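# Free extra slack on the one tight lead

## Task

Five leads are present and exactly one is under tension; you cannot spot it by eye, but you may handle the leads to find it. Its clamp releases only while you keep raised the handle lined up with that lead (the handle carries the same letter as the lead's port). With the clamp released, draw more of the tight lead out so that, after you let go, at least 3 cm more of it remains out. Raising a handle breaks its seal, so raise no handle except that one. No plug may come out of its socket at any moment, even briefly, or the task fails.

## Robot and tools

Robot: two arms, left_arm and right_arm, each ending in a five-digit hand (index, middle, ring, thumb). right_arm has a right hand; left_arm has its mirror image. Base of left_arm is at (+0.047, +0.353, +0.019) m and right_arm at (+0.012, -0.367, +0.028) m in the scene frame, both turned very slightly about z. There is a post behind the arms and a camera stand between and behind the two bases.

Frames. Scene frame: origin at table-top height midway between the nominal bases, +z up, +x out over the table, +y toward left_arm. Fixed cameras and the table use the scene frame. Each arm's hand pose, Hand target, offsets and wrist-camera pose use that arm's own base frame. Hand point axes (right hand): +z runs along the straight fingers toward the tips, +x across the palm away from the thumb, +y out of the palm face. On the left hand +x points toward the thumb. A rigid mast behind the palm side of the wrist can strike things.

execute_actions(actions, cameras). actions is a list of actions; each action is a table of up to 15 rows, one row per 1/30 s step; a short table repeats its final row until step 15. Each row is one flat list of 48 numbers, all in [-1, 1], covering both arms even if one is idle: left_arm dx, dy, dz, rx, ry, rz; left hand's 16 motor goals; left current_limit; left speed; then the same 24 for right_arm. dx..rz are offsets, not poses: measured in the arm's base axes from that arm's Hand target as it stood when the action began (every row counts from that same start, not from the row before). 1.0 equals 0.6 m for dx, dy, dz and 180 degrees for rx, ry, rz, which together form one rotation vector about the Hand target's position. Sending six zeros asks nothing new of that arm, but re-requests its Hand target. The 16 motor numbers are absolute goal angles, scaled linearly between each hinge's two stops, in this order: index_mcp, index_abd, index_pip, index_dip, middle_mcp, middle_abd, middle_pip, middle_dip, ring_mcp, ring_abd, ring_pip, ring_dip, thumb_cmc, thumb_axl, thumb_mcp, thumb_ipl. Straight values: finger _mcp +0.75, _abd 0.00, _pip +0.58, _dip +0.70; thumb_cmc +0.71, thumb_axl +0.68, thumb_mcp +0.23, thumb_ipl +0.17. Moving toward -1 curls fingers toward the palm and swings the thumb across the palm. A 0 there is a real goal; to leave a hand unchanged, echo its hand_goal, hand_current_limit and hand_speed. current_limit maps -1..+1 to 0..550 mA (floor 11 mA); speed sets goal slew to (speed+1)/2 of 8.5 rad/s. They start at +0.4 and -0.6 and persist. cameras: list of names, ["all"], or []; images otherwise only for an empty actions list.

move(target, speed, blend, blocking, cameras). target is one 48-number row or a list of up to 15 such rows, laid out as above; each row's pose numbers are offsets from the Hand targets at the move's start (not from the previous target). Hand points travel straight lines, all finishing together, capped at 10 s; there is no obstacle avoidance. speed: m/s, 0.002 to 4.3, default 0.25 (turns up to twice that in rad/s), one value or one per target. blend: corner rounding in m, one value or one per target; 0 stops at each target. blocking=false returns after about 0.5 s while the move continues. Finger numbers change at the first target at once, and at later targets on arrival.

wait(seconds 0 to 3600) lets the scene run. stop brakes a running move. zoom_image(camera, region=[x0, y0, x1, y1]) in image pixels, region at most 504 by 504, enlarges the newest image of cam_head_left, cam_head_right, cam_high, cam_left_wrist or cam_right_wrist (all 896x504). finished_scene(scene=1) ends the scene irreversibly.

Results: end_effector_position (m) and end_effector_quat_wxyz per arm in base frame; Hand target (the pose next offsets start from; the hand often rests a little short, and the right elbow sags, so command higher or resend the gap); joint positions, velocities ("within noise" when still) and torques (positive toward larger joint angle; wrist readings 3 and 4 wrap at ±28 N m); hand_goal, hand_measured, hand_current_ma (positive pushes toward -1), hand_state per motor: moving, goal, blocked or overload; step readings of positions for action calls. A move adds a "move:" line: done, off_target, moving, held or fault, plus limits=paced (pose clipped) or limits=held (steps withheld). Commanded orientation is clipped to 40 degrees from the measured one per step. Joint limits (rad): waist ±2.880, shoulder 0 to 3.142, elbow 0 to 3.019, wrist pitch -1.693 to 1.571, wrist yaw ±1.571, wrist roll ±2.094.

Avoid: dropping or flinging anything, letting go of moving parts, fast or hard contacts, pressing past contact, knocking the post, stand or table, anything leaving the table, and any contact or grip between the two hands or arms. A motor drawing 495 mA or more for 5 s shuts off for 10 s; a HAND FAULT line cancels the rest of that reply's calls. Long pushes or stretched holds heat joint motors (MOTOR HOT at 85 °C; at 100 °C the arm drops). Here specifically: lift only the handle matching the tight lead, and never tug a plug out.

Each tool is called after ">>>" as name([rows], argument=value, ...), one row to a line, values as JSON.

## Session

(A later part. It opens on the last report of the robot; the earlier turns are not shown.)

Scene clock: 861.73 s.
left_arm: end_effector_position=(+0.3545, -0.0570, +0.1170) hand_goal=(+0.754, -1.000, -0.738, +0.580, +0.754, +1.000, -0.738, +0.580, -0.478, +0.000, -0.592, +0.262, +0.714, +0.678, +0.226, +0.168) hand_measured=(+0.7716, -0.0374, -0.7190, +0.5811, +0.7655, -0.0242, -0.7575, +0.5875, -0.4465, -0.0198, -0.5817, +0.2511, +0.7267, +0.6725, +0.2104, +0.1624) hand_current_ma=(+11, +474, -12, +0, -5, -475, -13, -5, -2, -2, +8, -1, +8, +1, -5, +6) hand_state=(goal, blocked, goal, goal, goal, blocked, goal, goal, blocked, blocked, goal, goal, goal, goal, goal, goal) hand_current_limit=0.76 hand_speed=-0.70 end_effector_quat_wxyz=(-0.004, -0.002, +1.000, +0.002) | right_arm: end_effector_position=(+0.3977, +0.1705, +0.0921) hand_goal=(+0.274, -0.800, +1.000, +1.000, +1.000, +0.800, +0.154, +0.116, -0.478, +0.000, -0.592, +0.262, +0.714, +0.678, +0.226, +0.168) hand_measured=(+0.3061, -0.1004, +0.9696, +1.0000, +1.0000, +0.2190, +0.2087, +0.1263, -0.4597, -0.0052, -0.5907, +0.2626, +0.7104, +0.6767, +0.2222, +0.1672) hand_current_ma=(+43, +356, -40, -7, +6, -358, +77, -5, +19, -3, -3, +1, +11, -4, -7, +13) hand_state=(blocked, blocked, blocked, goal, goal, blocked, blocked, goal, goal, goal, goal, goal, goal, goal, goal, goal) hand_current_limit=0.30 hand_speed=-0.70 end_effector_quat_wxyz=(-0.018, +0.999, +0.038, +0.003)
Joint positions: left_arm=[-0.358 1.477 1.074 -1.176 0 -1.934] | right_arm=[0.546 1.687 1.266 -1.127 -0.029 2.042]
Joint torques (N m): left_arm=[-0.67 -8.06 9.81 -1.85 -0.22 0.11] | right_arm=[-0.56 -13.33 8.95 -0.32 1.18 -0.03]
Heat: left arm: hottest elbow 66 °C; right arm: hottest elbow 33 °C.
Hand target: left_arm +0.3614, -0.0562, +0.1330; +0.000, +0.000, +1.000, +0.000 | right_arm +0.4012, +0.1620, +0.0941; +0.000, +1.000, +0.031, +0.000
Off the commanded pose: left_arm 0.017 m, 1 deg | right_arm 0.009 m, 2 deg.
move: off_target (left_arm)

>>> move([
  [0.008,-0.003,0.0167,0,0,0,0.754,-1,-0.738,0.58,0.754,1,-0.738,0.58,-0.479,0,-0.592,0.261,0.714,0.678,0.226,0.168,0.76,-0.7, 0,0,0,0,0,0,0.2745,-0.8,1,1,1,0.8,0.153,0.116,-0.479,0,-0.592,0.261,0.714,0.678,0.226,0.168,0.3,-0.7],
], speed=0.05)

>>> move([
  [0.008,-0.003,0.0167,0,0,0,0.754,-1,-0.738,0.58,0.754,1,-0.738,0.58,-0.479,0,-0.592,0.261,0.714,0.678,0.226,0.168,0.76,-0.7, 0,0,0,0,0,0,0.2745,-0.8,1,1,1,0.8,0.153,0.116,-0.479,0,-0.592,0.261,0.714,0.678,0.226,0.168,0.3,-0.7],
], speed=0.05, cameras=["cam_left_wrist","cam_head_left"])

>>> zoom_image(camera="cam_left_wrist", region=[405, 100, 505, 200])

Scene clock: 862.90 s.
left_arm: end_effector_position=(+0.3548, -0.0571, +0.1180) hand_goal=(+0.754, -1.000, -0.738, +0.580, +0.754, +1.000, -0.738, +0.580, -0.478, +0.000, -0.592, +0.262, +0.714, +0.678, +0.226, +0.168) hand_measured=(+0.7764, -0.0403, -0.7164, +0.5824, +0.7716, -0.0242, -0.7575, +0.5875, -0.4465, -0.0198, -0.5804, +0.2511, +0.7255, +0.6725, +0.2104, +0.1633) hand_current_ma=(+5, +486, -4, +5, -2, -468, -10, +11, +2, -17, -2, -13, +9, +5, +1, +11) hand_state=(blocked, blocked, blocked, goal, goal, blocked, goal, goal, blocked, blocked, goal, goal, goal, goal, goal, goal) hand_current_limit=0.76 hand_speed=-0.70 end_effector_quat_wxyz=(-0.008, -0.002, +1.000, +0.003) | right_arm: end_effector_position=(+0.3977, +0.1705, +0.0921) hand_goal=(+0.274, -0.800, +1.000, +1.000, +1.000, +0.800, +0.154, +0.116, -0.478, +0.000, -0.592, +0.262, +0.714, +0.678, +0.226, +0.168) hand_measured=(+0.3061, -0.1004, +0.9696, +0.9990, +1.0000, +0.2190, +0.2074, +0.1276, -0.4597, -0.0037, -0.5907, +0.2626, +0.7104, +0.6777, +0.2222, +0.1681) hand_current_ma=(+43, +354, -39, -5, +6, -366, +78, -1, +21, -4, -7, +0, +6, -9, -7, +9) hand_state=(blocked, blocked, blocked, goal, goal, blocked, blocked, goal, goal, goal, goal, goal, goal, goal, goal, goal) hand_current_limit=0.30 hand_speed=-0.70 end_effector_quat_wxyz=(-0.018, +0.999, +0.038, +0.003)
Joint positions: left_arm=[-0.358 1.483 1.082 -1.188 0 -1.934] | right_arm=[0.546 1.687 1.266 -1.127 -0.029 2.042]
Joint torques (N m): left_arm=[-0.5 -8.35 11.3 -2.65 -0.18 0.09] | right_arm=[-0.56 -13.39 8.98 -0.32 1.19 -0.03]
Heat: left arm: hottest elbow 66 °C; right arm: hottest elbow 33 °C.
Hand target: left_arm +0.3662, -0.0580, +0.1430; +0.000, +0.000, +1.000, +0.000 | right_arm +0.4012, +0.1620, +0.0941; +0.000, +1.000, +0.031, +0.000
Off the commanded pose: left_arm 0.028 m, 1 deg | right_arm 0.009 m, 2 deg.
move: off_target (left_arm)

Scene clock: 863.50 s.
left_arm: end_effector_position=(+0.3557, -0.0574, +0.1205) hand_goal=(+0.754, -1.000, -0.738, +0.580, +0.754, +1.000, -0.738, +0.580, -0.478, +0.000, -0.592, +0.262, +0.714, +0.678, +0.226, +0.168) hand_measured=(+0.7800, -0.0389, -0.7100, +0.5811, +0.7752, -0.0242, -0.7562, +0.5875, -0.4453, -0.0213, -0.5817, +0.2511, +0.7267, +0.6725, +0.2104, +0.1633) hand_current_ma=(+1, +477, +5, +2, -1, -486, +0, +1, +4, -13, +7, -10, +3, +18, -7, +3) hand_state=(blocked, blocked, blocked, goal, blocked, blocked, goal, goal, blocked, blocked, goal, goal, goal, goal, goal, goal) hand_current_limit=0.76 hand_speed=-0.70 end_effector_quat_wxyz=(-0.017, -0.002, +1.000, +0.007) | right_arm: end_effector_position=(+0.3977, +0.1705, +0.0921) hand_goal=(+0.274, -0.800, +1.000, +1.000, +1.000, +0.800, +0.154, +0.116, -0.478, +0.000, -0.592, +0.262, +0.714, +0.678, +0.226, +0.168) hand_measured=(+0.3061, -0.1004, +0.9696, +1.0000, +1.0000, +0.2190, +0.2087, +0.1263, -0.4597, -0.0037, -0.5907, +0.2613, +0.7104, +0.6767, +0.2222, +0.1672) hand_current_ma=(+41, +357, -40, -9, +3, -360, +78, -8, +24, -5, -6, -5, +8, -5, -7, +7) hand_state=(blocked, blocked, blocked, goal, goal, blocked, blocked, goal, goal, goal, goal, goal, goal, goal, goal, goal) hand_current_limit=0.30 hand_speed=-0.70 end_effector_quat_wxyz=(-0.018, +0.999, +0.038, +0.003)
Joint positions: left_arm=[-0.358 1.496 1.1 -1.212 0 -1.934] | right_arm=[0.546 1.687 1.266 -1.127 -0.029 2.042]
Joint torques (N m): left_arm=[-1.2 -9.35 12.14 -2.56 -0.26 0.06] | right_arm=[-0.56 -13.33 8.98 -0.34 1.18 -0.03]
Heat: left arm: hottest elbow 65 °C; right arm: hottest elbow 33 °C.
Hand target: left_arm +0.3711, -0.0598, +0.1531; +0.000, +0.000, +1.000, +0.000 | right_arm +0.4012, +0.1620, +0.0941; +0.000, +1.000, +0.031, +0.000
Off the commanded pose: left_arm 0.036 m, 2 deg | right_arm 0.009 m, 2 deg.
move: off_target (left_arm)
cam_left_wrist: T_world_to_cam=[[0.77034, -0.63762, 0.00473, -0.34809], [-0.43222, -0.5167, 0.73906, -0.01313], [-0.46879, -0.57138, -0.67362, 0.33983]] pos_world=[0.42179, -0.03456, 0.24026]
Images, in order (width x height): cam_head_left 896x504, cam_left_wrist 896x504.

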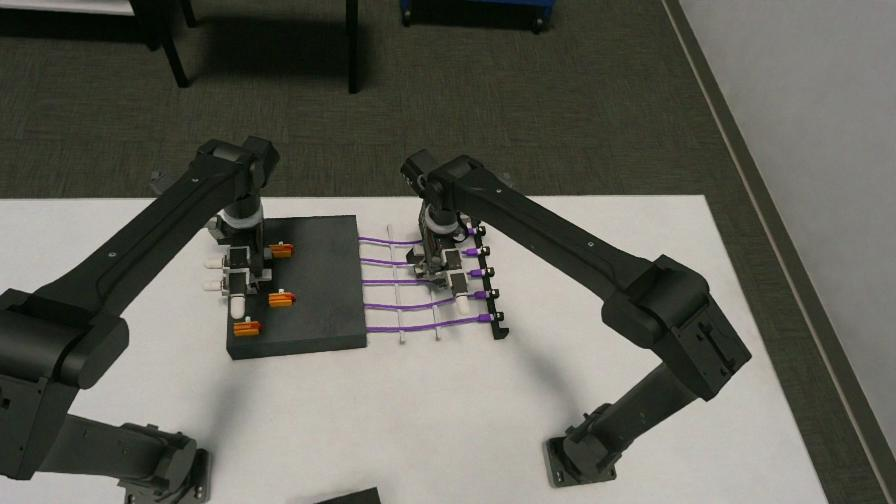

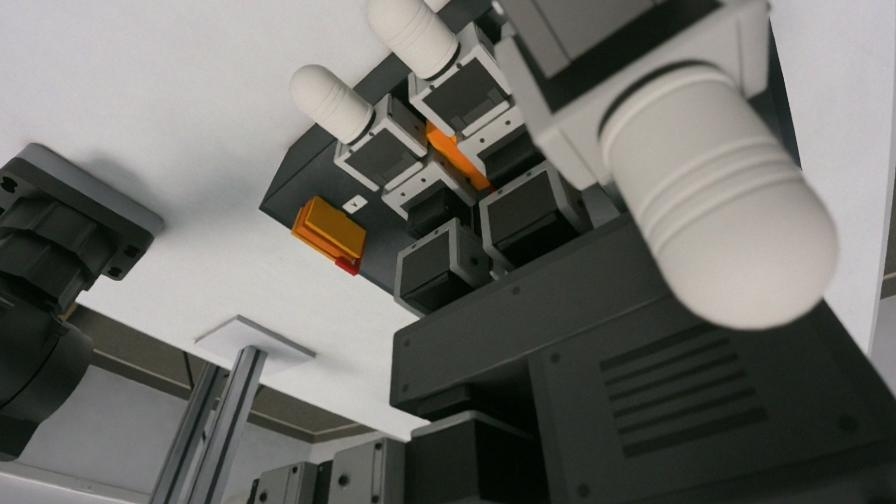

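Scaled by 5.040 from the camera's image (finer frame: 1280x720).

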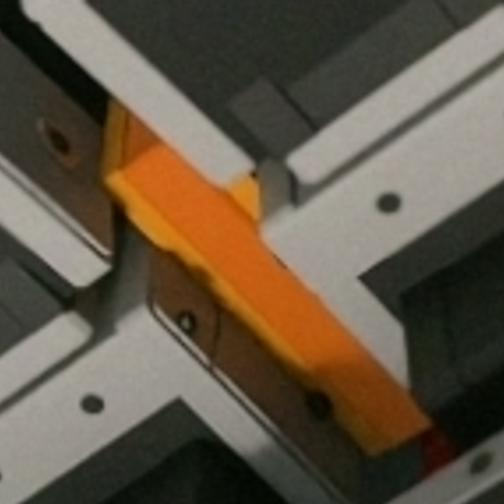

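>>> move([
  [0.008,-0.003,0.0167,0,0,0,0.754,-1,-0.738,0.58,0.754,1,-0.738,0.58,-0.479,0,-0.592,0.261,0.714,0.678,0.226,0.168,0.76,-0.7, 0,0,0,0,0,0,0.2745,-0.8,1,1,1,0.8,0.153,0.116,-0.479,0,-0.592,0.261,0.714,0.678,0.226,0.168,0.3,-0.7],
], speed=0.05)

>>> move([
  [0.008,-0.003,0.0167,0,0,0,0.754,-1,-0.738,0.58,0.754,1,-0.738,0.58,-0.479,0,-0.592,0.261,0.714,0.678,0.226,0.168,0.76,-0.7, 0,0,0,0,0,0,0.2745,-0.8,1,1,1,0.8,0.153,0.116,-0.479,0,-0.592,0.261,0.714,0.678,0.226,0.168,0.3,-0.7],
], speed=0.05, cameras=["cam_left_wrist"])

>>> zoom_image(camera="cam_left_wrist", region=[405, 100, 505, 200])

Scene clock: 865.13 s.
left_arm: end_effector_position=(+0.3565, -0.0576, +0.1250) hand_goal=(+0.754, -1.000, -0.738, +0.580, +0.754, +1.000, -0.738, +0.580, -0.478, +0.000, -0.592, +0.262, +0.714, +0.678, +0.226, +0.168) hand_measured=(+0.7800, -0.0374, -0.7010, +0.5811, +0.7776, -0.0242, -0.7511, +0.5862, -0.4465, -0.0198, -0.5817, +0.2511, +0.7267, +0.6725, +0.2104, +0.1624) hand_current_ma=(+4, +475, -11, -7, -2, -473, -6, +10, +5, +3, +8, -1, +9, +14, -8, +7) hand_state=(blocked, blocked, blocked, goal, blocked, blocked, goal, goal, blocked, blocked, goal, goal, goal, goal, goal, goal) hand_current_limit=0.76 hand_speed=-0.70 end_effector_quat_wxyz=(-0.025, -0.002, +1.000, +0.010) | right_arm: end_effector_position=(+0.3977, +0.1705, +0.0921) hand_goal=(+0.274, -0.800, +1.000, +1.000, +1.000, +0.800, +0.154, +0.116, -0.478, +0.000, -0.592, +0.262, +0.714, +0.678, +0.226, +0.168) hand_measured=(+0.3048, -0.1004, +0.9709, +1.0000, +1.0000, +0.2190, +0.2074, +0.1263, -0.4597, -0.0052, -0.5907, +0.2626, +0.7104, +0.6777, +0.2222, +0.1681) hand_current_ma=(+39, +352, -38, -8, +9, -362, +74, -5, +23, -5, -5, +5, +9, -8, -6, +10) hand_state=(blocked, blocked, blocked, goal, goal, blocked, blocked, goal, goal, goal, goal, goal, goal, goal, goal, goal) hand_current_limit=0.30 hand_speed=-0.70 end_effector_quat_wxyz=(-0.018, +0.999, +0.038, +0.003)
Joint positions: left_arm=[-0.358 1.505 1.12 -1.24 -0.001 -1.934] | right_arm=[0.546 1.687 1.266 -1.127 -0.029 2.042]
Joint torques (N m): left_arm=[-0.91 -9.41 13.18 -2.7 -0.27 0.08] | right_arm=[-0.62 -13.39 8.98 -0.31 1.18 -0.03]
Heat: left arm: hottest elbow 65 °C; right arm: hottest elbow 33 °C.
Hand target: left_arm +0.3759, -0.0616, +0.1631; +0.000, +0.000, +1.000, +0.000 | right_arm +0.4012, +0.1620, +0.0941; +0.000, +1.000, +0.031, +0.000
Off the commanded pose: left_arm 0.043 m, 3 deg | right_arm 0.009 m, 2 deg.
move: off_target (left_arm)

Scene clock: 865.73 s.
left_arm: end_effector_position=(+0.3573, -0.0579, +0.1276) hand_goal=(+0.754, -1.000, -0.738, +0.580, +0.754, +1.000, -0.738, +0.580, -0.478, +0.000, -0.592, +0.262, +0.714, +0.678, +0.226, +0.168) hand_measured=(+0.7812, -0.0374, -0.6920, +0.5811, +0.7788, -0.0257, -0.7447, +0.5875, -0.4465, -0.0198, -0.5817, +0.2511, +0.7267, +0.6725, +0.2094, +0.1633) hand_current_ma=(+7, +480, -2, -4, -9, -491, -14, +14, +4, -9, +3, -11, +10, +8, +6, +8) hand_state=(blocked, blocked, blocked, goal, blocked, blocked, goal, goal, blocked, blocked, goal, goal, goal, goal, goal, goal) hand_current_limit=0.76 hand_speed=-0.70 end_effector_quat_wxyz=(-0.034, -0.002, +0.999, +0.013) | right_arm: end_effector_position=(+0.3977, +0.1705, +0.0921) hand_goal=(+0.274, -0.800, +1.000, +1.000, +1.000, +0.800, +0.154, +0.116, -0.478, +0.000, -0.592, +0.262, +0.714, +0.678, +0.226, +0.168) hand_measured=(+0.3048, -0.1004, +0.9696, +1.0000, +1.0000, +0.2190, +0.2087, +0.1263, -0.4597, -0.0052, -0.5907, +0.2613, +0.7104, +0.6767, +0.2222, +0.1681) hand_current_ma=(+40, +353, -40, -10, +5, -364, +74, -8, +29, -2, -4, -2, +9, -9, -8, +9) hand_state=(blocked, blocked, blocked, goal, goal, blocked, blocked, goal, goal, goal, goal, goal, goal, goal, goal, goal) hand_current_limit=0.30 hand_speed=-0.70 end_effector_quat_wxyz=(-0.018, +0.999, +0.038, +0.003)
Joint positions: left_arm=[-0.358 1.518 1.138 -1.264 -0.001 -1.934] | right_arm=[0.546 1.687 1.266 -1.127 -0.029 2.042]
Joint torques (N m): left_arm=[-0.91 -10.75 13.93 -2.88 -0.21 0.1] | right_arm=[-0.56 -13.33 8.98 -0.31 1.19 -0.03]
Heat: left arm: hottest elbow 65 °C; right arm: hottest elbow 33 °C.
Hand target: left_arm +0.3807, -0.0634, +0.1731; +0.000, -0.001, +1.000, +0.000 | right_arm +0.4012, +0.1620, +0.0941; +0.000, +1.000, +0.031, +0.000
Off the commanded pose: left_arm 0.052 m, 4 deg | right_arm 0.009 m, 2 deg.
move: off_target (left_arm)
cam_left_wrist: T_world_to_cam=[[0.76987, -0.63748, -0.0305, -0.34505], [-0.40667, -0.52685, 0.74636, -0.02849], [-0.49186, -0.56219, -0.66484, 0.35275]] pos_world=[0.42756, -0.03666, 0.24526]

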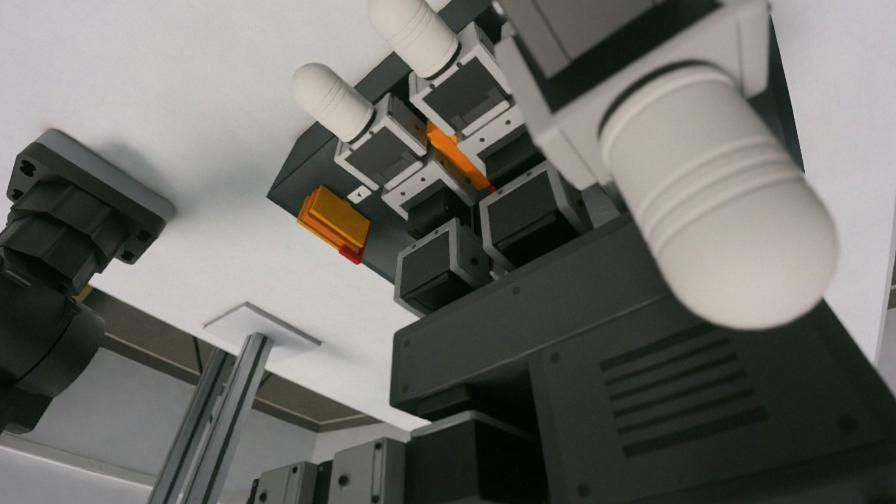

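Scaled by 5.040 from the camera's image (finer frame: 1280x720).

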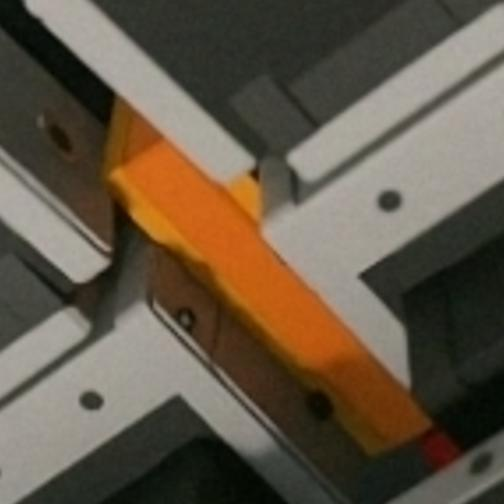

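>>> move([
  [0.006,-0.003,0.0133,0,0,0,0.754,-1,-0.738,0.58,0.754,1,-0.738,0.58,-0.479,0,-0.592,0.261,0.714,0.678,0.226,0.168,0.76,-0.7, 0.006,-0.06,0.002,0,0,0,0.2745,-0.8,1,1,1,0.8,0.153,0.116,-0.479,0,-0.592,0.261,0.714,0.678,0.226,0.168,0.76,-0.7],
], speed=0.05)

>>> move([
  [0,0,0,0,0,0,0.754,-1,-0.738,0.58,0.754,1,-0.738,0.58,-0.479,0,-0.592,0.261,0.714,0.678,0.226,0.168,0.76,-0.7, 0.002,-0.03,0.0,0,0,0,0.2745,-0.8,1,1,1,0.8,0.153,0.116,-0.479,0,-0.592,0.261,0.714,0.678,0.226,0.168,0.76,-0.7],
], speed=0.04)

>>> move([
  [0,0,0,0,0,0,0.754,-1,-0.738,0.58,0.754,1,-0.738,0.58,-0.479,0,-0.592,0.261,0.714,0.678,0.226,0.168,0.76,-0.7, 0.002,-0.025,0.0,0,0,0,0.2745,-0.8,1,1,1,0.8,0.153,0.116,-0.479,0,-0.592,0.261,0.714,0.678,0.226,0.168,0.76,-0.7],
], speed=0.04, cameras=["cam_high","cam_right_wrist"])

>>> zoom_image(camera="cam_right_wrist", region=[340, 0, 620, 210])

Scene clock: 868.43 s.
left_arm: end_effector_position=(+0.3581, -0.0580, +0.1283) hand_goal=(+0.754, -1.000, -0.738, +0.580, +0.754, +1.000, -0.738, +0.580, -0.478, +0.000, -0.592, +0.262, +0.714, +0.678, +0.226, +0.168) hand_measured=(+0.7836, -0.0360, -0.6856, +0.5824, +0.7800, -0.0257, -0.7421, +0.5875, -0.4465, -0.0198, -0.5817, +0.2511, +0.7267, +0.6725, +0.2104, +0.1633) hand_current_ma=(+1, +470, -4, -3, -10, -473, -7, +2, -1, -12, -2, -7, +8, +5, +1, +8) hand_state=(blocked, blocked, blocked, goal, blocked, blocked, goal, goal, blocked, blocked, goal, goal, goal, goal, goal, goal) hand_current_limit=0.76 hand_speed=-0.70 end_effector_quat_wxyz=(-0.041, -0.002, +0.999, +0.016) | right_arm: end_effector_position=(+0.4013, +0.1665, +0.0954) hand_goal=(+0.274, -0.800, +1.000, +1.000, +1.000, +0.800, +0.154, +0.116, -0.478, +0.000, -0.592, +0.262, +0.714, +0.678, +0.226, +0.168) hand_measured=(+0.3097, -0.0990, +0.9696, +1.0000, +1.0000, +0.2190, +0.2113, +0.1314, -0.4597, -0.0052, -0.5894, +0.2626, +0.7104, +0.6777, +0.2222, +0.1681) hand_current_ma=(+48, +480, -39, -10, +8, -489, +82, +2, +22, -6, -7, +1, +9, -5, -8, +7) hand_state=(blocked, blocked, blocked, goal, goal, blocked, blocked, goal, goal, goal, goal, goal, goal, goal, goal, goal) hand_current_limit=0.76 hand_speed=-0.70 end_effector_quat_wxyz=(-0.030, +0.999, +0.041, +0.003)
Joint positions: left_arm=[-0.358 1.53 1.15 -1.28 -0.002 -1.934] | right_arm=[0.529 1.675 1.266 -1.127 -0.049 2.018]
Joint torques (N m): left_arm=[-0.62 -11.22 14.86 -3.07 -0.25 0.05] | right_arm=[-4.07 -15.09 5.85 -0.13 1.84 -0.42]
Heat: left arm: hottest elbow 65 °C; right arm: hottest elbow 33 °C.
Hand target: left_arm +0.3842, -0.0652, +0.1811; +0.000, -0.001, +1.000, +0.000 | right_arm +0.4049, +0.1259, +0.0953; +0.000, +1.000, +0.031, +0.000
Off the commanded pose: left_arm 0.059 m, 5 deg | right_arm 0.041 m, 4 deg.
move: off_target (left_arm, right_arm)

Scene clock: 869.37 s.
left_arm: end_effector_position=(+0.3581, -0.0580, +0.1283) hand_goal=(+0.754, -1.000, -0.738, +0.580, +0.754, +1.000, -0.738, +0.580, -0.478, +0.000, -0.592, +0.262, +0.714, +0.678, +0.226, +0.168) hand_measured=(+0.7836, -0.0345, -0.6844, +0.5811, +0.7812, -0.0257, -0.7421, +0.5875, -0.4465, -0.0198, -0.5817, +0.2511, +0.7267, +0.6725, +0.2094, +0.1633) hand_current_ma=(+12, +471, -11, -9, -10, -477, -3, +6, +14, -10, +2, +6, +8, +11, -8, +8) hand_state=(blocked, blocked, blocked, goal, blocked, blocked, goal, goal, blocked, blocked, goal, goal, goal, goal, goal, goal) hand_current_limit=0.76 hand_speed=-0.70 end_effector_quat_wxyz=(-0.041, -0.002, +0.999, +0.016) | right_arm: end_effector_position=(+0.4015, +0.1606, +0.0973) hand_goal=(+0.274, -0.800, +1.000, +1.000, +1.000, +0.800, +0.154, +0.116, -0.478, +0.000, -0.592, +0.262, +0.714, +0.678, +0.226, +0.168) hand_measured=(+0.3253, -0.0990, +0.9709, +1.0000, +1.0000, +0.2175, +0.2357, +0.1403, -0.4597, -0.0052, -0.5907, +0.2626, +0.7104, +0.6767, +0.2232, +0.1681) hand_current_ma=(+82, +481, -37, -13, +5, -487, +141, +7, +23, -5, -3, -1, +6, -7, -9, +12) hand_state=(blocked, blocked, blocked, goal, goal, blocked, blocked, blocked, goal, goal, goal, goal, goal, goal, goal, goal) hand_current_limit=0.76 hand_speed=-0.70 end_effector_quat_wxyz=(-0.041, +0.998, +0.046, +0.005)
Joint positions: left_arm=[-0.358 1.53 1.15 -1.28 -0.002 -1.934] | right_arm=[0.512 1.656 1.251 -1.12 -0.069 1.992]
Joint torques (N m): left_arm=[-0.62 -11.46 14.72 -3.14 -0.22 0.1] | right_arm=[-5.19 -14.68 5.42 -0.29 2.53 -0.52]
Heat: left arm: hottest elbow 65 °C; right arm: hottest elbow 33 °C.
Hand target: left_arm +0.3842, -0.0652, +0.1811; +0.000, -0.001, +1.000, +0.000 | right_arm +0.4060, +0.1080, +0.0953; +0.000, +1.000, +0.031, +0.000
Off the commanded pose: left_arm 0.059 m, 5 deg | right_arm 0.053 m, 5 deg.
move: off_target (right_arm)

Scene clock: 870.23 s.
left_arm: end_effector_position=(+0.3581, -0.0580, +0.1283) hand_goal=(+0.754, -1.000, -0.738, +0.580, +0.754, +1.000, -0.738, +0.580, -0.478, +0.000, -0.592, +0.262, +0.714, +0.678, +0.226, +0.168) hand_measured=(+0.7836, -0.0360, -0.6856, +0.5824, +0.7812, -0.0257, -0.7421, +0.5875, -0.4465, -0.0198, -0.5817, +0.2524, +0.7267, +0.6725, +0.2104, +0.1633) hand_current_ma=(+9, +479, -6, +3, -7, -481, +3, +12, -4, -5, +2, -5, +12, +8, -8, +7) hand_state=(blocked, blocked, blocked, goal, blocked, blocked, goal, goal, blocked, blocked, goal, goal, goal, goal, goal, goal) hand_current_limit=0.76 hand_speed=-0.70 end_effector_quat_wxyz=(-0.041, -0.002, +0.999, +0.016) | right_arm: end_effector_position=(+0.4007, +0.1544, +0.0982) hand_goal=(+0.274, -0.800, +1.000, +1.000, +1.000, +0.800, +0.154, +0.116, -0.478, +0.000, -0.592, +0.262, +0.714, +0.678, +0.226, +0.168) hand_measured=(+0.3374, -0.0960, +0.9722, +1.0000, +1.0000, +0.2160, +0.2549, +0.1467, -0.4597, -0.0052, -0.5894, +0.2613, +0.7104, +0.6767, +0.2222, +0.1681) hand_current_ma=(+112, +482, -35, -6, +9, -489, +193, +22, +19, -4, -5, +0, +7, -5, -7, +10) hand_state=(blocked, blocked, blocked, goal, goal, blocked, blocked, blocked, goal, goal, goal, goal, goal, goal, goal, goal) hand_current_limit=0.76 hand_speed=-0.70 end_effector_quat_wxyz=(-0.049, +0.998, +0.049, +0.004)
Joint positions: left_arm=[-0.358 1.53 1.15 -1.28 -0.002 -1.934] | right_arm=[0.496 1.641 1.237 -1.117 -0.085 1.971]
Joint torques (N m): left_arm=[-0.26 -11.46 14.86 -2.91 -0.23 0.08] | right_arm=[-6.07 -14.33 5.31 -0.36 3.03 -0.58]
Heat: left arm: hottest elbow 65 °C; right arm: hottest elbow 33 °C.
Hand target: left_arm +0.3842, -0.0652, +0.1811; +0.000, -0.001, +1.000, +0.000 | right_arm +0.4072, +0.0929, +0.0953; +0.000, +1.000, +0.031, +0.000
Off the commanded pose: left_arm 0.059 m, 5 deg | right_arm 0.062 m, 6 deg.
move: off_target (right_arm)
cam_right_wrist: T_world_to_cam=[[-0.7383, -0.6729, -0.04604, 0.43539], [-0.43344, 0.42106, 0.79677, -0.02387], [-0.51676, 0.60821, -0.60253, 0.29653]] pos_world=[0.46433, 0.12268, 0.21773]

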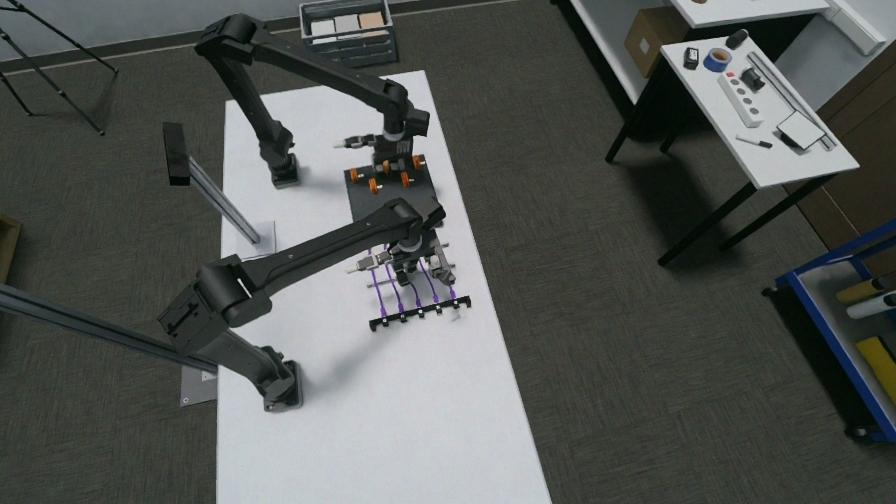

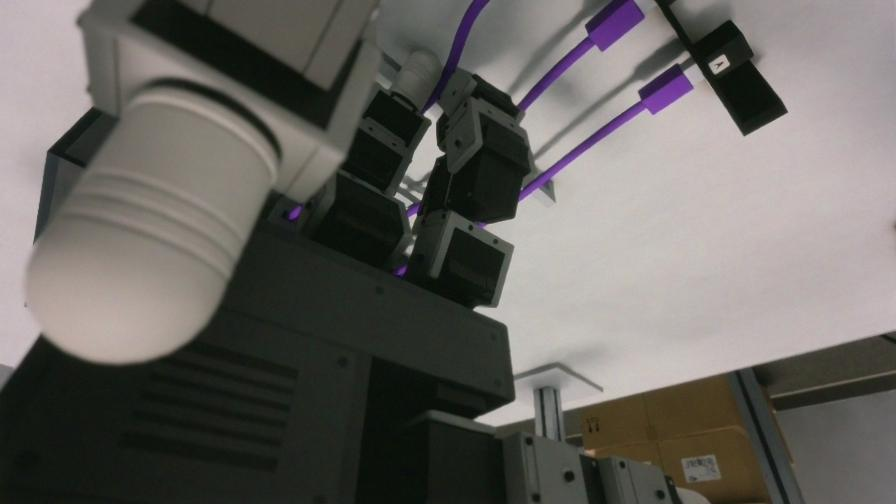

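Scaled by 1.800 from the camera's image (finer frame: 1280x720).

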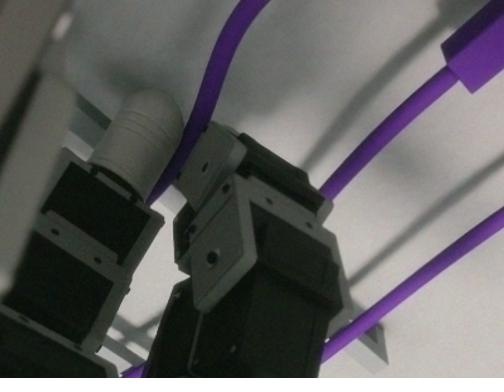

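>>> wait(seconds=2)

>>> move([
  [0,0,0,0,0,0,0.754,-1,-0.738,0.58,0.754,1,-0.738,0.58,-0.479,0,-0.592,0.261,0.714,0.678,0.226,0.168,0.76,-0.7, 0.002,-0.025,-0.004,0,0,0,0.2745,-0.8,1,1,1,0.8,0.153,0.116,-0.479,0,-0.592,0.261,0.714,0.678,0.226,0.168,0.76,-0.7],
], speed=0.04, cameras=["cam_high","cam_right_wrist"])

>>> zoom_image(camera="cam_right_wrist", region=[340, 0, 620, 210])

Scene clock: 872.97 s.
left_arm: end_effector_position=(+0.3581, -0.0580, +0.1283) hand_goal=(+0.754, -1.000, -0.738, +0.580, +0.754, +1.000, -0.738, +0.580, -0.478, +0.000, -0.592, +0.262, +0.714, +0.678, +0.226, +0.168) hand_measured=(+0.7836, -0.0360, -0.6844, +0.5811, +0.7812, -0.0257, -0.7421, +0.5875, -0.4465, -0.0198, -0.5817, +0.2511, +0.7255, +0.6725, +0.2094, +0.1633) hand_current_ma=(+6, +486, +0, -2, -7, -473, +1, -1, -3, -9, -6, -5, +13, +9, -4, +7) hand_state=(blocked, blocked, blocked, goal, blocked, blocked, goal, goal, blocked, blocked, goal, goal, goal, goal, goal, goal) hand_current_limit=0.76 hand_speed=-0.70 end_effector_quat_wxyz=(-0.041, -0.002, +0.999, +0.016) | right_arm: end_effector_position=(+0.4007, +0.1544, +0.0982) hand_goal=(+0.274, -0.800, +1.000, +1.000, +1.000, +0.800, +0.154, +0.116, -0.478, +0.000, -0.592, +0.262, +0.714, +0.678, +0.226, +0.168) hand_measured=(+0.3386, -0.0960, +0.9722, +1.0000, +1.0000, +0.2160, +0.2536, +0.1479, -0.4597, -0.0037, -0.5894, +0.2626, +0.7104, +0.6767, +0.2222, +0.1681) hand_current_ma=(+110, +478, -33, -11, +6, -487, +193, +22, +22, -5, -6, -2, +4, -4, -9, +11) hand_state=(blocked, blocked, blocked, goal, goal, blocked, blocked, blocked, goal, goal, goal, goal, goal, goal, goal, goal) hand_current_limit=0.76 hand_speed=-0.70 end_effector_quat_wxyz=(-0.049, +0.998, +0.049, +0.004)
Joint positions: left_arm=[-0.358 1.53 1.15 -1.28 -0.002 -1.934] | right_arm=[0.496 1.641 1.237 -1.117 -0.085 1.97]
Joint torques (N m): left_arm=[-1.03 -11.34 14.8 -3.17 -0.21 0.05] | right_arm=[-6.07 -14.33 5.33 -0.38 3.02 -0.58]
Heat: left arm: hottest elbow 65 °C; right arm: hottest elbow 33 °C.
Hand target: left_arm +0.3842, -0.0652, +0.1811; +0.000, -0.001, +1.000, +0.000 | right_arm +0.4072, +0.0929, +0.0953; +0.000, +1.000, +0.031, +0.000
Off the commanded pose: left_arm 0.059 m, 5 deg | right_arm 0.062 m, 6 deg.
wait: 2.00 s; at rest from the start

Scene clock: 873.90 s.
left_arm: end_effector_position=(+0.3581, -0.0580, +0.1283) hand_goal=(+0.754, -1.000, -0.738, +0.580, +0.754, +1.000, -0.738, +0.580, -0.478, +0.000, -0.592, +0.262, +0.714, +0.678, +0.226, +0.168) hand_measured=(+0.7824, -0.0360, -0.6856, +0.5811, +0.7812, -0.0272, -0.7421, +0.5875, -0.4465, -0.0198, -0.5804, +0.2511, +0.7267, +0.6725, +0.2094, +0.1624) hand_current_ma=(+5, +478, +1, -1, +4, -480, -12, -4, +0, -2, +0, -5, +6, +15, -3, +10) hand_state=(blocked, blocked, blocked, goal, blocked, blocked, goal, goal, blocked, blocked, goal, goal, goal, goal, goal, goal) hand_current_limit=0.76 hand_speed=-0.70 end_effector_quat_wxyz=(-0.041, -0.002, +0.999, +0.016) | right_arm: end_effector_position=(+0.3956, +0.1424, +0.0918) hand_goal=(+0.274, -0.800, +1.000, +1.000, +1.000, +0.800, +0.154, +0.116, -0.478, +0.000, -0.592, +0.262, +0.714, +0.678, +0.226, +0.168) hand_measured=(+0.3495, -0.0916, +0.9760, +1.0000, +1.0000, +0.2160, +0.2729, +0.1594, -0.4597, -0.0052, -0.5894, +0.2613, +0.7104, +0.6777, +0.2222, +0.1681) hand_current_ma=(+141, +481, -29, -7, +4, -489, +253, +43, +21, -6, -7, -2, +6, -8, -3, +9) hand_state=(blocked, blocked, blocked, goal, goal, blocked, blocked, blocked, goal, goal, goal, goal, goal, goal, goal, goal) hand_current_limit=0.76 hand_speed=-0.70 end_effector_quat_wxyz=(-0.051, +0.997, +0.050, -0.005)
Joint positions: left_arm=[-0.358 1.53 1.15 -1.28 -0.002 -1.934] | right_arm=[0.474 1.632 1.208 -1.114 -0.097 1.947]
Joint torques (N m): left_arm=[-0.26 -11.93 14.75 -3.22 -0.23 0.06] | right_arm=[-6.95 -14.15 5.81 -0.21 3.47 -0.68]
Heat: left arm: hottest elbow 65 °C; right arm: hottest elbow 33 °C.
Hand target: left_arm +0.3842, -0.0652, +0.1811; +0.000, -0.001, +1.000, +0.000 | right_arm +0.4084, +0.0780, +0.0929; +0.000, +1.000, +0.031, +0.000
Off the commanded pose: left_arm 0.059 m, 5 deg | right_arm 0.066 m, 6 deg.
move: off_target (right_arm)
cam_right_wrist: T_world_to_cam=[[-0.73774, -0.6742, -0.03462, 0.42216], [-0.41961, 0.41779, 0.80584, -0.0218], [-0.52883, 0.60903, -0.59112, 0.30089]] pos_world=[0.46142, 0.11048, 0.21004]

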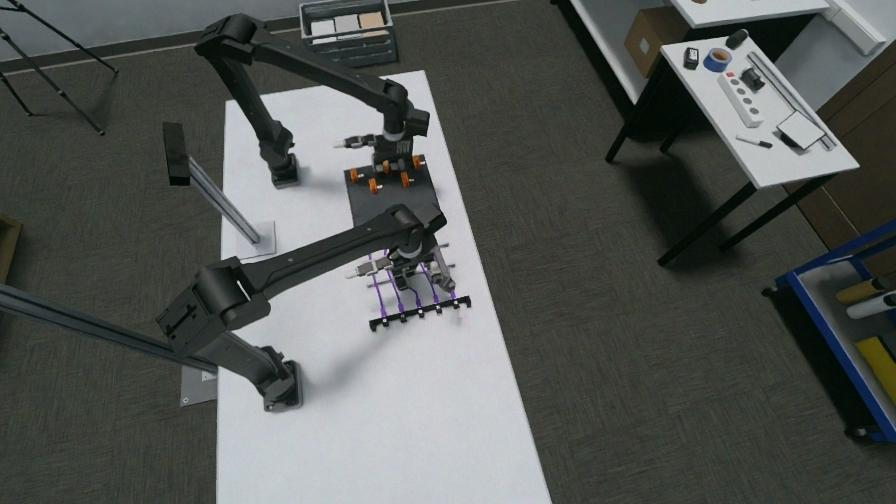

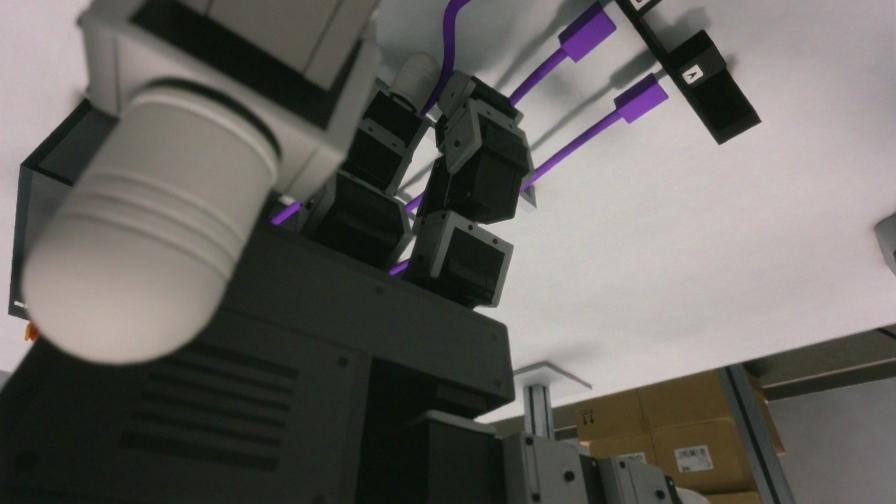

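Scaled by 1.800 from the camera's image (finer frame: 1280x720).

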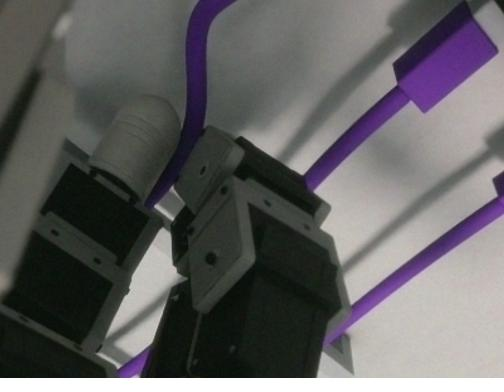

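>>> move([
  [0,0,0,0,0,0,0.754,-1,-0.738,0.58,0.754,1,-0.738,0.58,-0.479,0,-0.592,0.261,0.714,0.678,0.226,0.168,0.76,-0.7, 0.004,-0.025,0.004,0,0,0,0.2745,-0.8,1,1,1,0.8,0.153,0.116,-0.479,0,-0.592,0.261,0.714,0.678,0.226,0.168,0.76,-0.7],
], speed=0.04, cameras=["cam_high","cam_right_wrist","cam_head_left"])

>>> zoom_image(camera="cam_right_wrist", region=[340, 0, 620, 210])

>>> zoom_image(camera="cam_high", region=[350, 210, 490, 340])

Scene clock: 875.97 s.
left_arm: end_effector_position=(+0.3581, -0.0580, +0.1283) hand_goal=(+0.754, -1.000, -0.738, +0.580, +0.754, +1.000, -0.738, +0.580, -0.478, +0.000, -0.592, +0.262, +0.714, +0.678, +0.226, +0.168) hand_measured=(+0.7824, -0.0360, -0.6856, +0.5824, +0.7812, -0.0257, -0.7421, +0.5875, -0.4453, -0.0198, -0.5817, +0.2511, +0.7255, +0.6725, +0.2104, +0.1633) hand_current_ma=(+7, +472, +0, -5, -8, -479, +9, +1, -3, -15, +2, +2, +14, +4, +3, +3) hand_state=(blocked, blocked, blocked, goal, blocked, blocked, goal, goal, blocked, blocked, goal, goal, goal, goal, goal, goal) hand_current_limit=0.76 hand_speed=-0.70 end_effector_quat_wxyz=(-0.041, -0.002, +0.999, +0.016) | right_arm: end_effector_position=(+0.3910, +0.1170, +0.0850) hand_goal=(+0.274, -0.800, +1.000, +1.000, +1.000, +0.800, +0.154, +0.116, -0.478, +0.000, -0.592, +0.262, +0.714, +0.678, +0.226, +0.168) hand_measured=(+0.3519, -0.0872, +0.9760, +1.0000, +1.0000, +0.2160, +0.2870, +0.1811, -0.4597, -0.0023, -0.5907, +0.2626, +0.7104, +0.6767, +0.2222, +0.1672) hand_current_ma=(+149, +483, -28, -8, +8, -490, +296, +90, +24, -2, -4, -3, +5, -7, -4, +6) hand_state=(blocked, blocked, blocked, goal, goal, blocked, blocked, blocked, goal, goal, goal, goal, goal, goal, goal, goal) hand_current_limit=0.76 hand_speed=-0.70 end_effector_quat_wxyz=(-0.041, +0.998, +0.043, -0.022)
Joint positions: left_arm=[-0.358 1.53 1.15 -1.28 -0.002 -1.934] | right_arm=[0.429 1.631 1.181 -1.129 -0.093 1.914]
Joint torques (N m): left_arm=[-0.67 -10.93 14.94 -2.99 -0.2 0.08] | right_arm=[-6.07 -14.56 7.31 0.17 3.46 -0.65]
Heat: left arm: hottest elbow 64 °C; right arm: hottest elbow 33 °C.
Hand target: left_arm +0.3842, -0.0652, +0.1811; +0.000, -0.001, +1.000, +0.000 | right_arm +0.4109, +0.0629, +0.0953; +0.000, +1.000, +0.031, +0.000
Off the commanded pose: left_arm 0.059 m, 5 deg | right_arm 0.058 m, 6 deg.
move: off_target (right_arm)
cam_right_wrist: T_world_to_cam=[[-0.7458, -0.66616, 0.0033, 0.40035], [-0.38842, 0.43888, 0.81025, -0.02265], [-0.54121, 0.60301, -0.58607, 0.31504]] pos_world=[0.46029, 0.08667, 0.20166]
Images, in order (width x height): cam_head_left 896x504, cam_high 896x504, cam_right_wrist 896x504.

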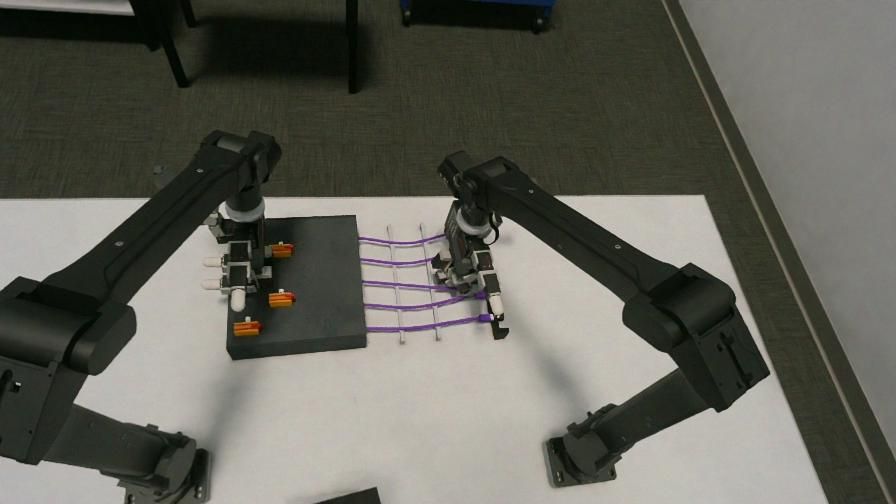

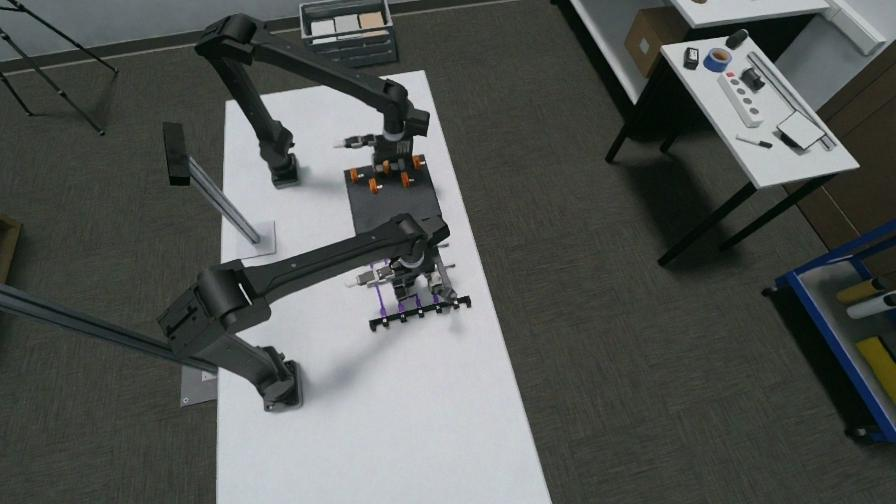

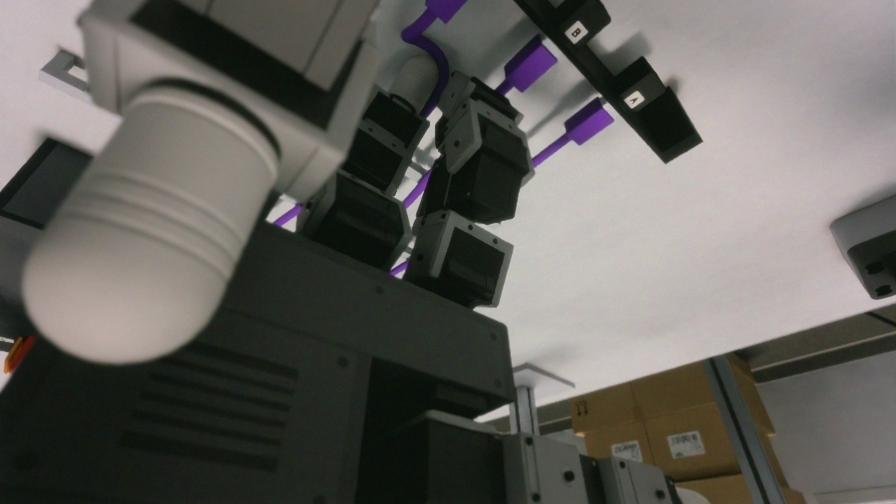

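Scaled by 1.800 from the camera's image (finer frame: 1280x720).

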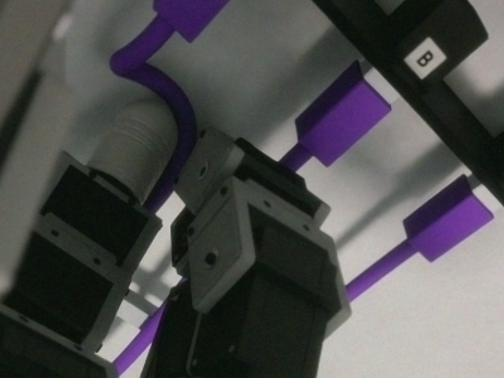

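Scaled by 3.600 from the camera's image (finer frame: 1280x720).

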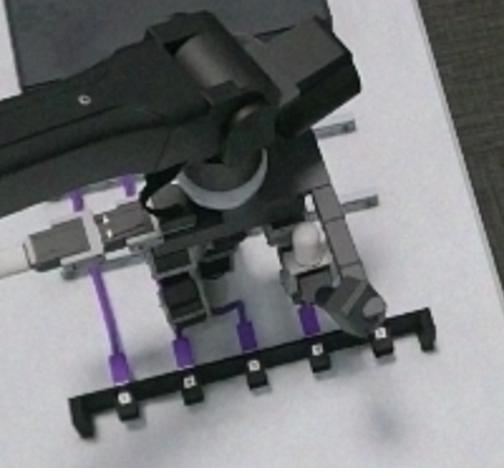

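>>> move([
  [-0.021,0.0085,-0.058,0,0,0,0.754,-1,-0.738,0.58,0.754,1,-0.738,0.58,-0.479,0,-0.592,0.261,0.714,0.678,0.226,0.168,0.76,-0.7, 0,0,0,0,0,0,0.2745,-0.8,1,1,1,0.8,0.153,0.116,-0.479,0,-0.592,0.261,0.714,0.678,0.226,0.168,0.76,-0.7],
  [-0.042,0.017,-0.118,0,0,0,0.754,-1,-0.738,0.58,0.754,1,-0.738,0.58,-0.479,0,-0.592,0.261,0.714,0.678,0.226,0.168,0.76,-0.7, 0,0,0,0,0,0,0.2745,-0.8,1,1,1,0.8,0.153,0.116,-0.479,0,-0.592,0.261,0.714,0.678,0.226,0.168,0.76,-0.7],
], speed=0.03, cameras=["cam_right_wrist","cam_left_wrist"])

>>> zoom_image(camera="cam_right_wrist", region=[340, 0, 620, 210])

Scene clock: 879.83 s.
left_arm: end_effector_position=(+0.3561, -0.0583, +0.1154) hand_goal=(+0.754, -1.000, -0.738, +0.580, +0.754, +1.000, -0.738, +0.580, -0.478, +0.000, -0.592, +0.262, +0.714, +0.678, +0.226, +0.168) hand_measured=(+0.7547, -0.0433, -0.7113, +0.5811, +0.7547, -0.0257, -0.7793, +0.5875, -0.4465, -0.0198, -0.5817, +0.2511, +0.7267, +0.6725, +0.2104, +0.1633) hand_current_ma=(+1, +469, -3, -10, -17, -474, -2, +1, +6, -9, -2, +1, +12, +9, -7, +9) hand_state=(goal, blocked, blocked, goal, goal, blocked, blocked, goal, blocked, blocked, goal, goal, goal, goal, goal, goal) hand_current_limit=0.76 hand_speed=-0.70 end_effector_quat_wxyz=(-0.007, -0.003, +1.000, +0.001) | right_arm: end_effector_position=(+0.3911, +0.1166, +0.0852) hand_goal=(+0.274, -0.800, +1.000, +1.000, +1.000, +0.800, +0.154, +0.116, -0.478, +0.000, -0.592, +0.262, +0.714, +0.678, +0.226, +0.168) hand_measured=(+0.3519, -0.0887, +0.9760, +1.0000, +1.0000, +0.2160, +0.2857, +0.1811, -0.4597, -0.0037, -0.5894, +0.2626, +0.7104, +0.6777, +0.2222, +0.1672) hand_current_ma=(+150, +480, -28, -6, +9, -490, +300, +93, +25, -4, -7, -1, +8, -3, -9, +12) hand_state=(blocked, blocked, blocked, goal, goal, blocked, blocked, blocked, goal, goal, goal, goal, goal, goal, goal, goal) hand_current_limit=0.76 hand_speed=-0.70 end_effector_quat_wxyz=(-0.040, +0.998, +0.044, -0.022)
Joint positions: left_arm=[-0.358 1.488 1.081 -1.177 0.003 -1.936] | right_arm=[0.429 1.631 1.181 -1.13 -0.091 1.912]
Joint torques (N m): left_arm=[-0.5 -7 5.82 0.69 -0.38 0.1] | right_arm=[-6.07 -14.56 7.32 0.24 3.39 -0.63]
Heat: left arm: hottest elbow 64 °C; right arm: hottest wrist yaw 34 °C.
Hand target: left_arm +0.3591, -0.0550, +0.1103; +0.000, -0.001, +1.000, +0.000 | right_arm +0.4109, +0.0630, +0.0953; +0.000, +1.000, +0.031, +0.000
Off the commanded pose: left_arm 0.007 m, 1 deg | right_arm 0.058 m, 5 deg.
move: done
cam_left_wrist: T_world_to_cam=[[0.77154, -0.63557, 0.02781, -0.35197], [-0.44615, -0.50941, 0.73583, -0.00383], [-0.4535, -0.58013, -0.67659, 0.33041]] pos_world=[0.4197, -0.03397, 0.23616]
cam_right_wrist: T_world_to_cam=[[-0.74479, -0.66728, 0.0045, 0.39975], [-0.38924, 0.43991, 0.8093, -0.02224], [-0.54201, 0.60101, -0.58737, 0.31608]] pos_world=[0.46039, 0.08656, 0.20186]
Images, in order (width x height): cam_left_wrist 896x504, cam_right_wrist 896x504.

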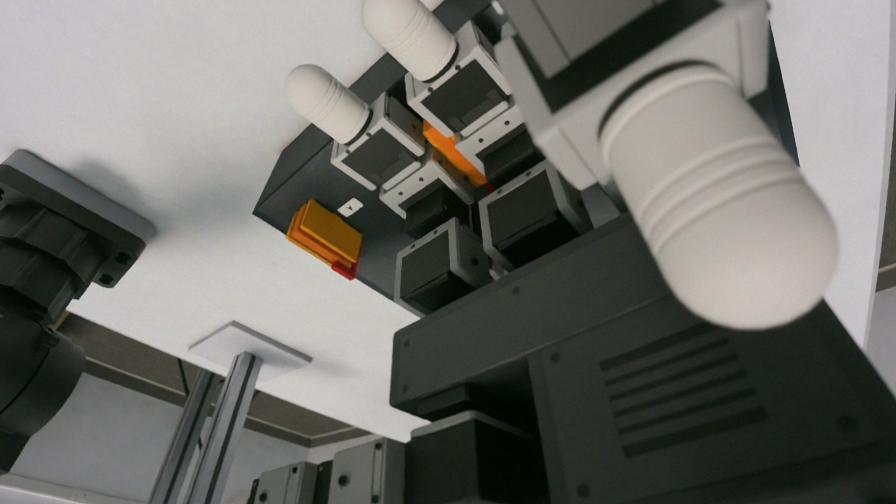

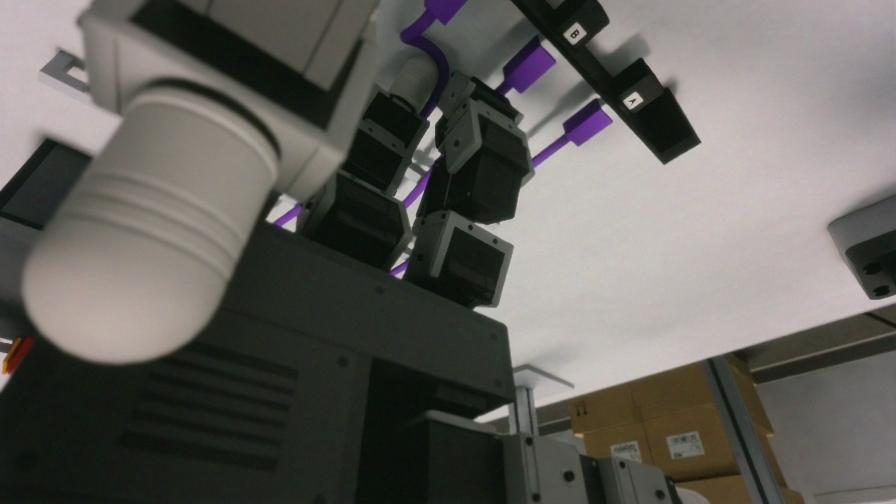

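Scaled by 1.800 from the camera's image (finer frame: 1280x720).

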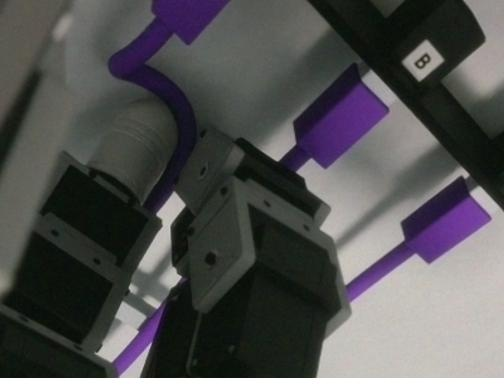

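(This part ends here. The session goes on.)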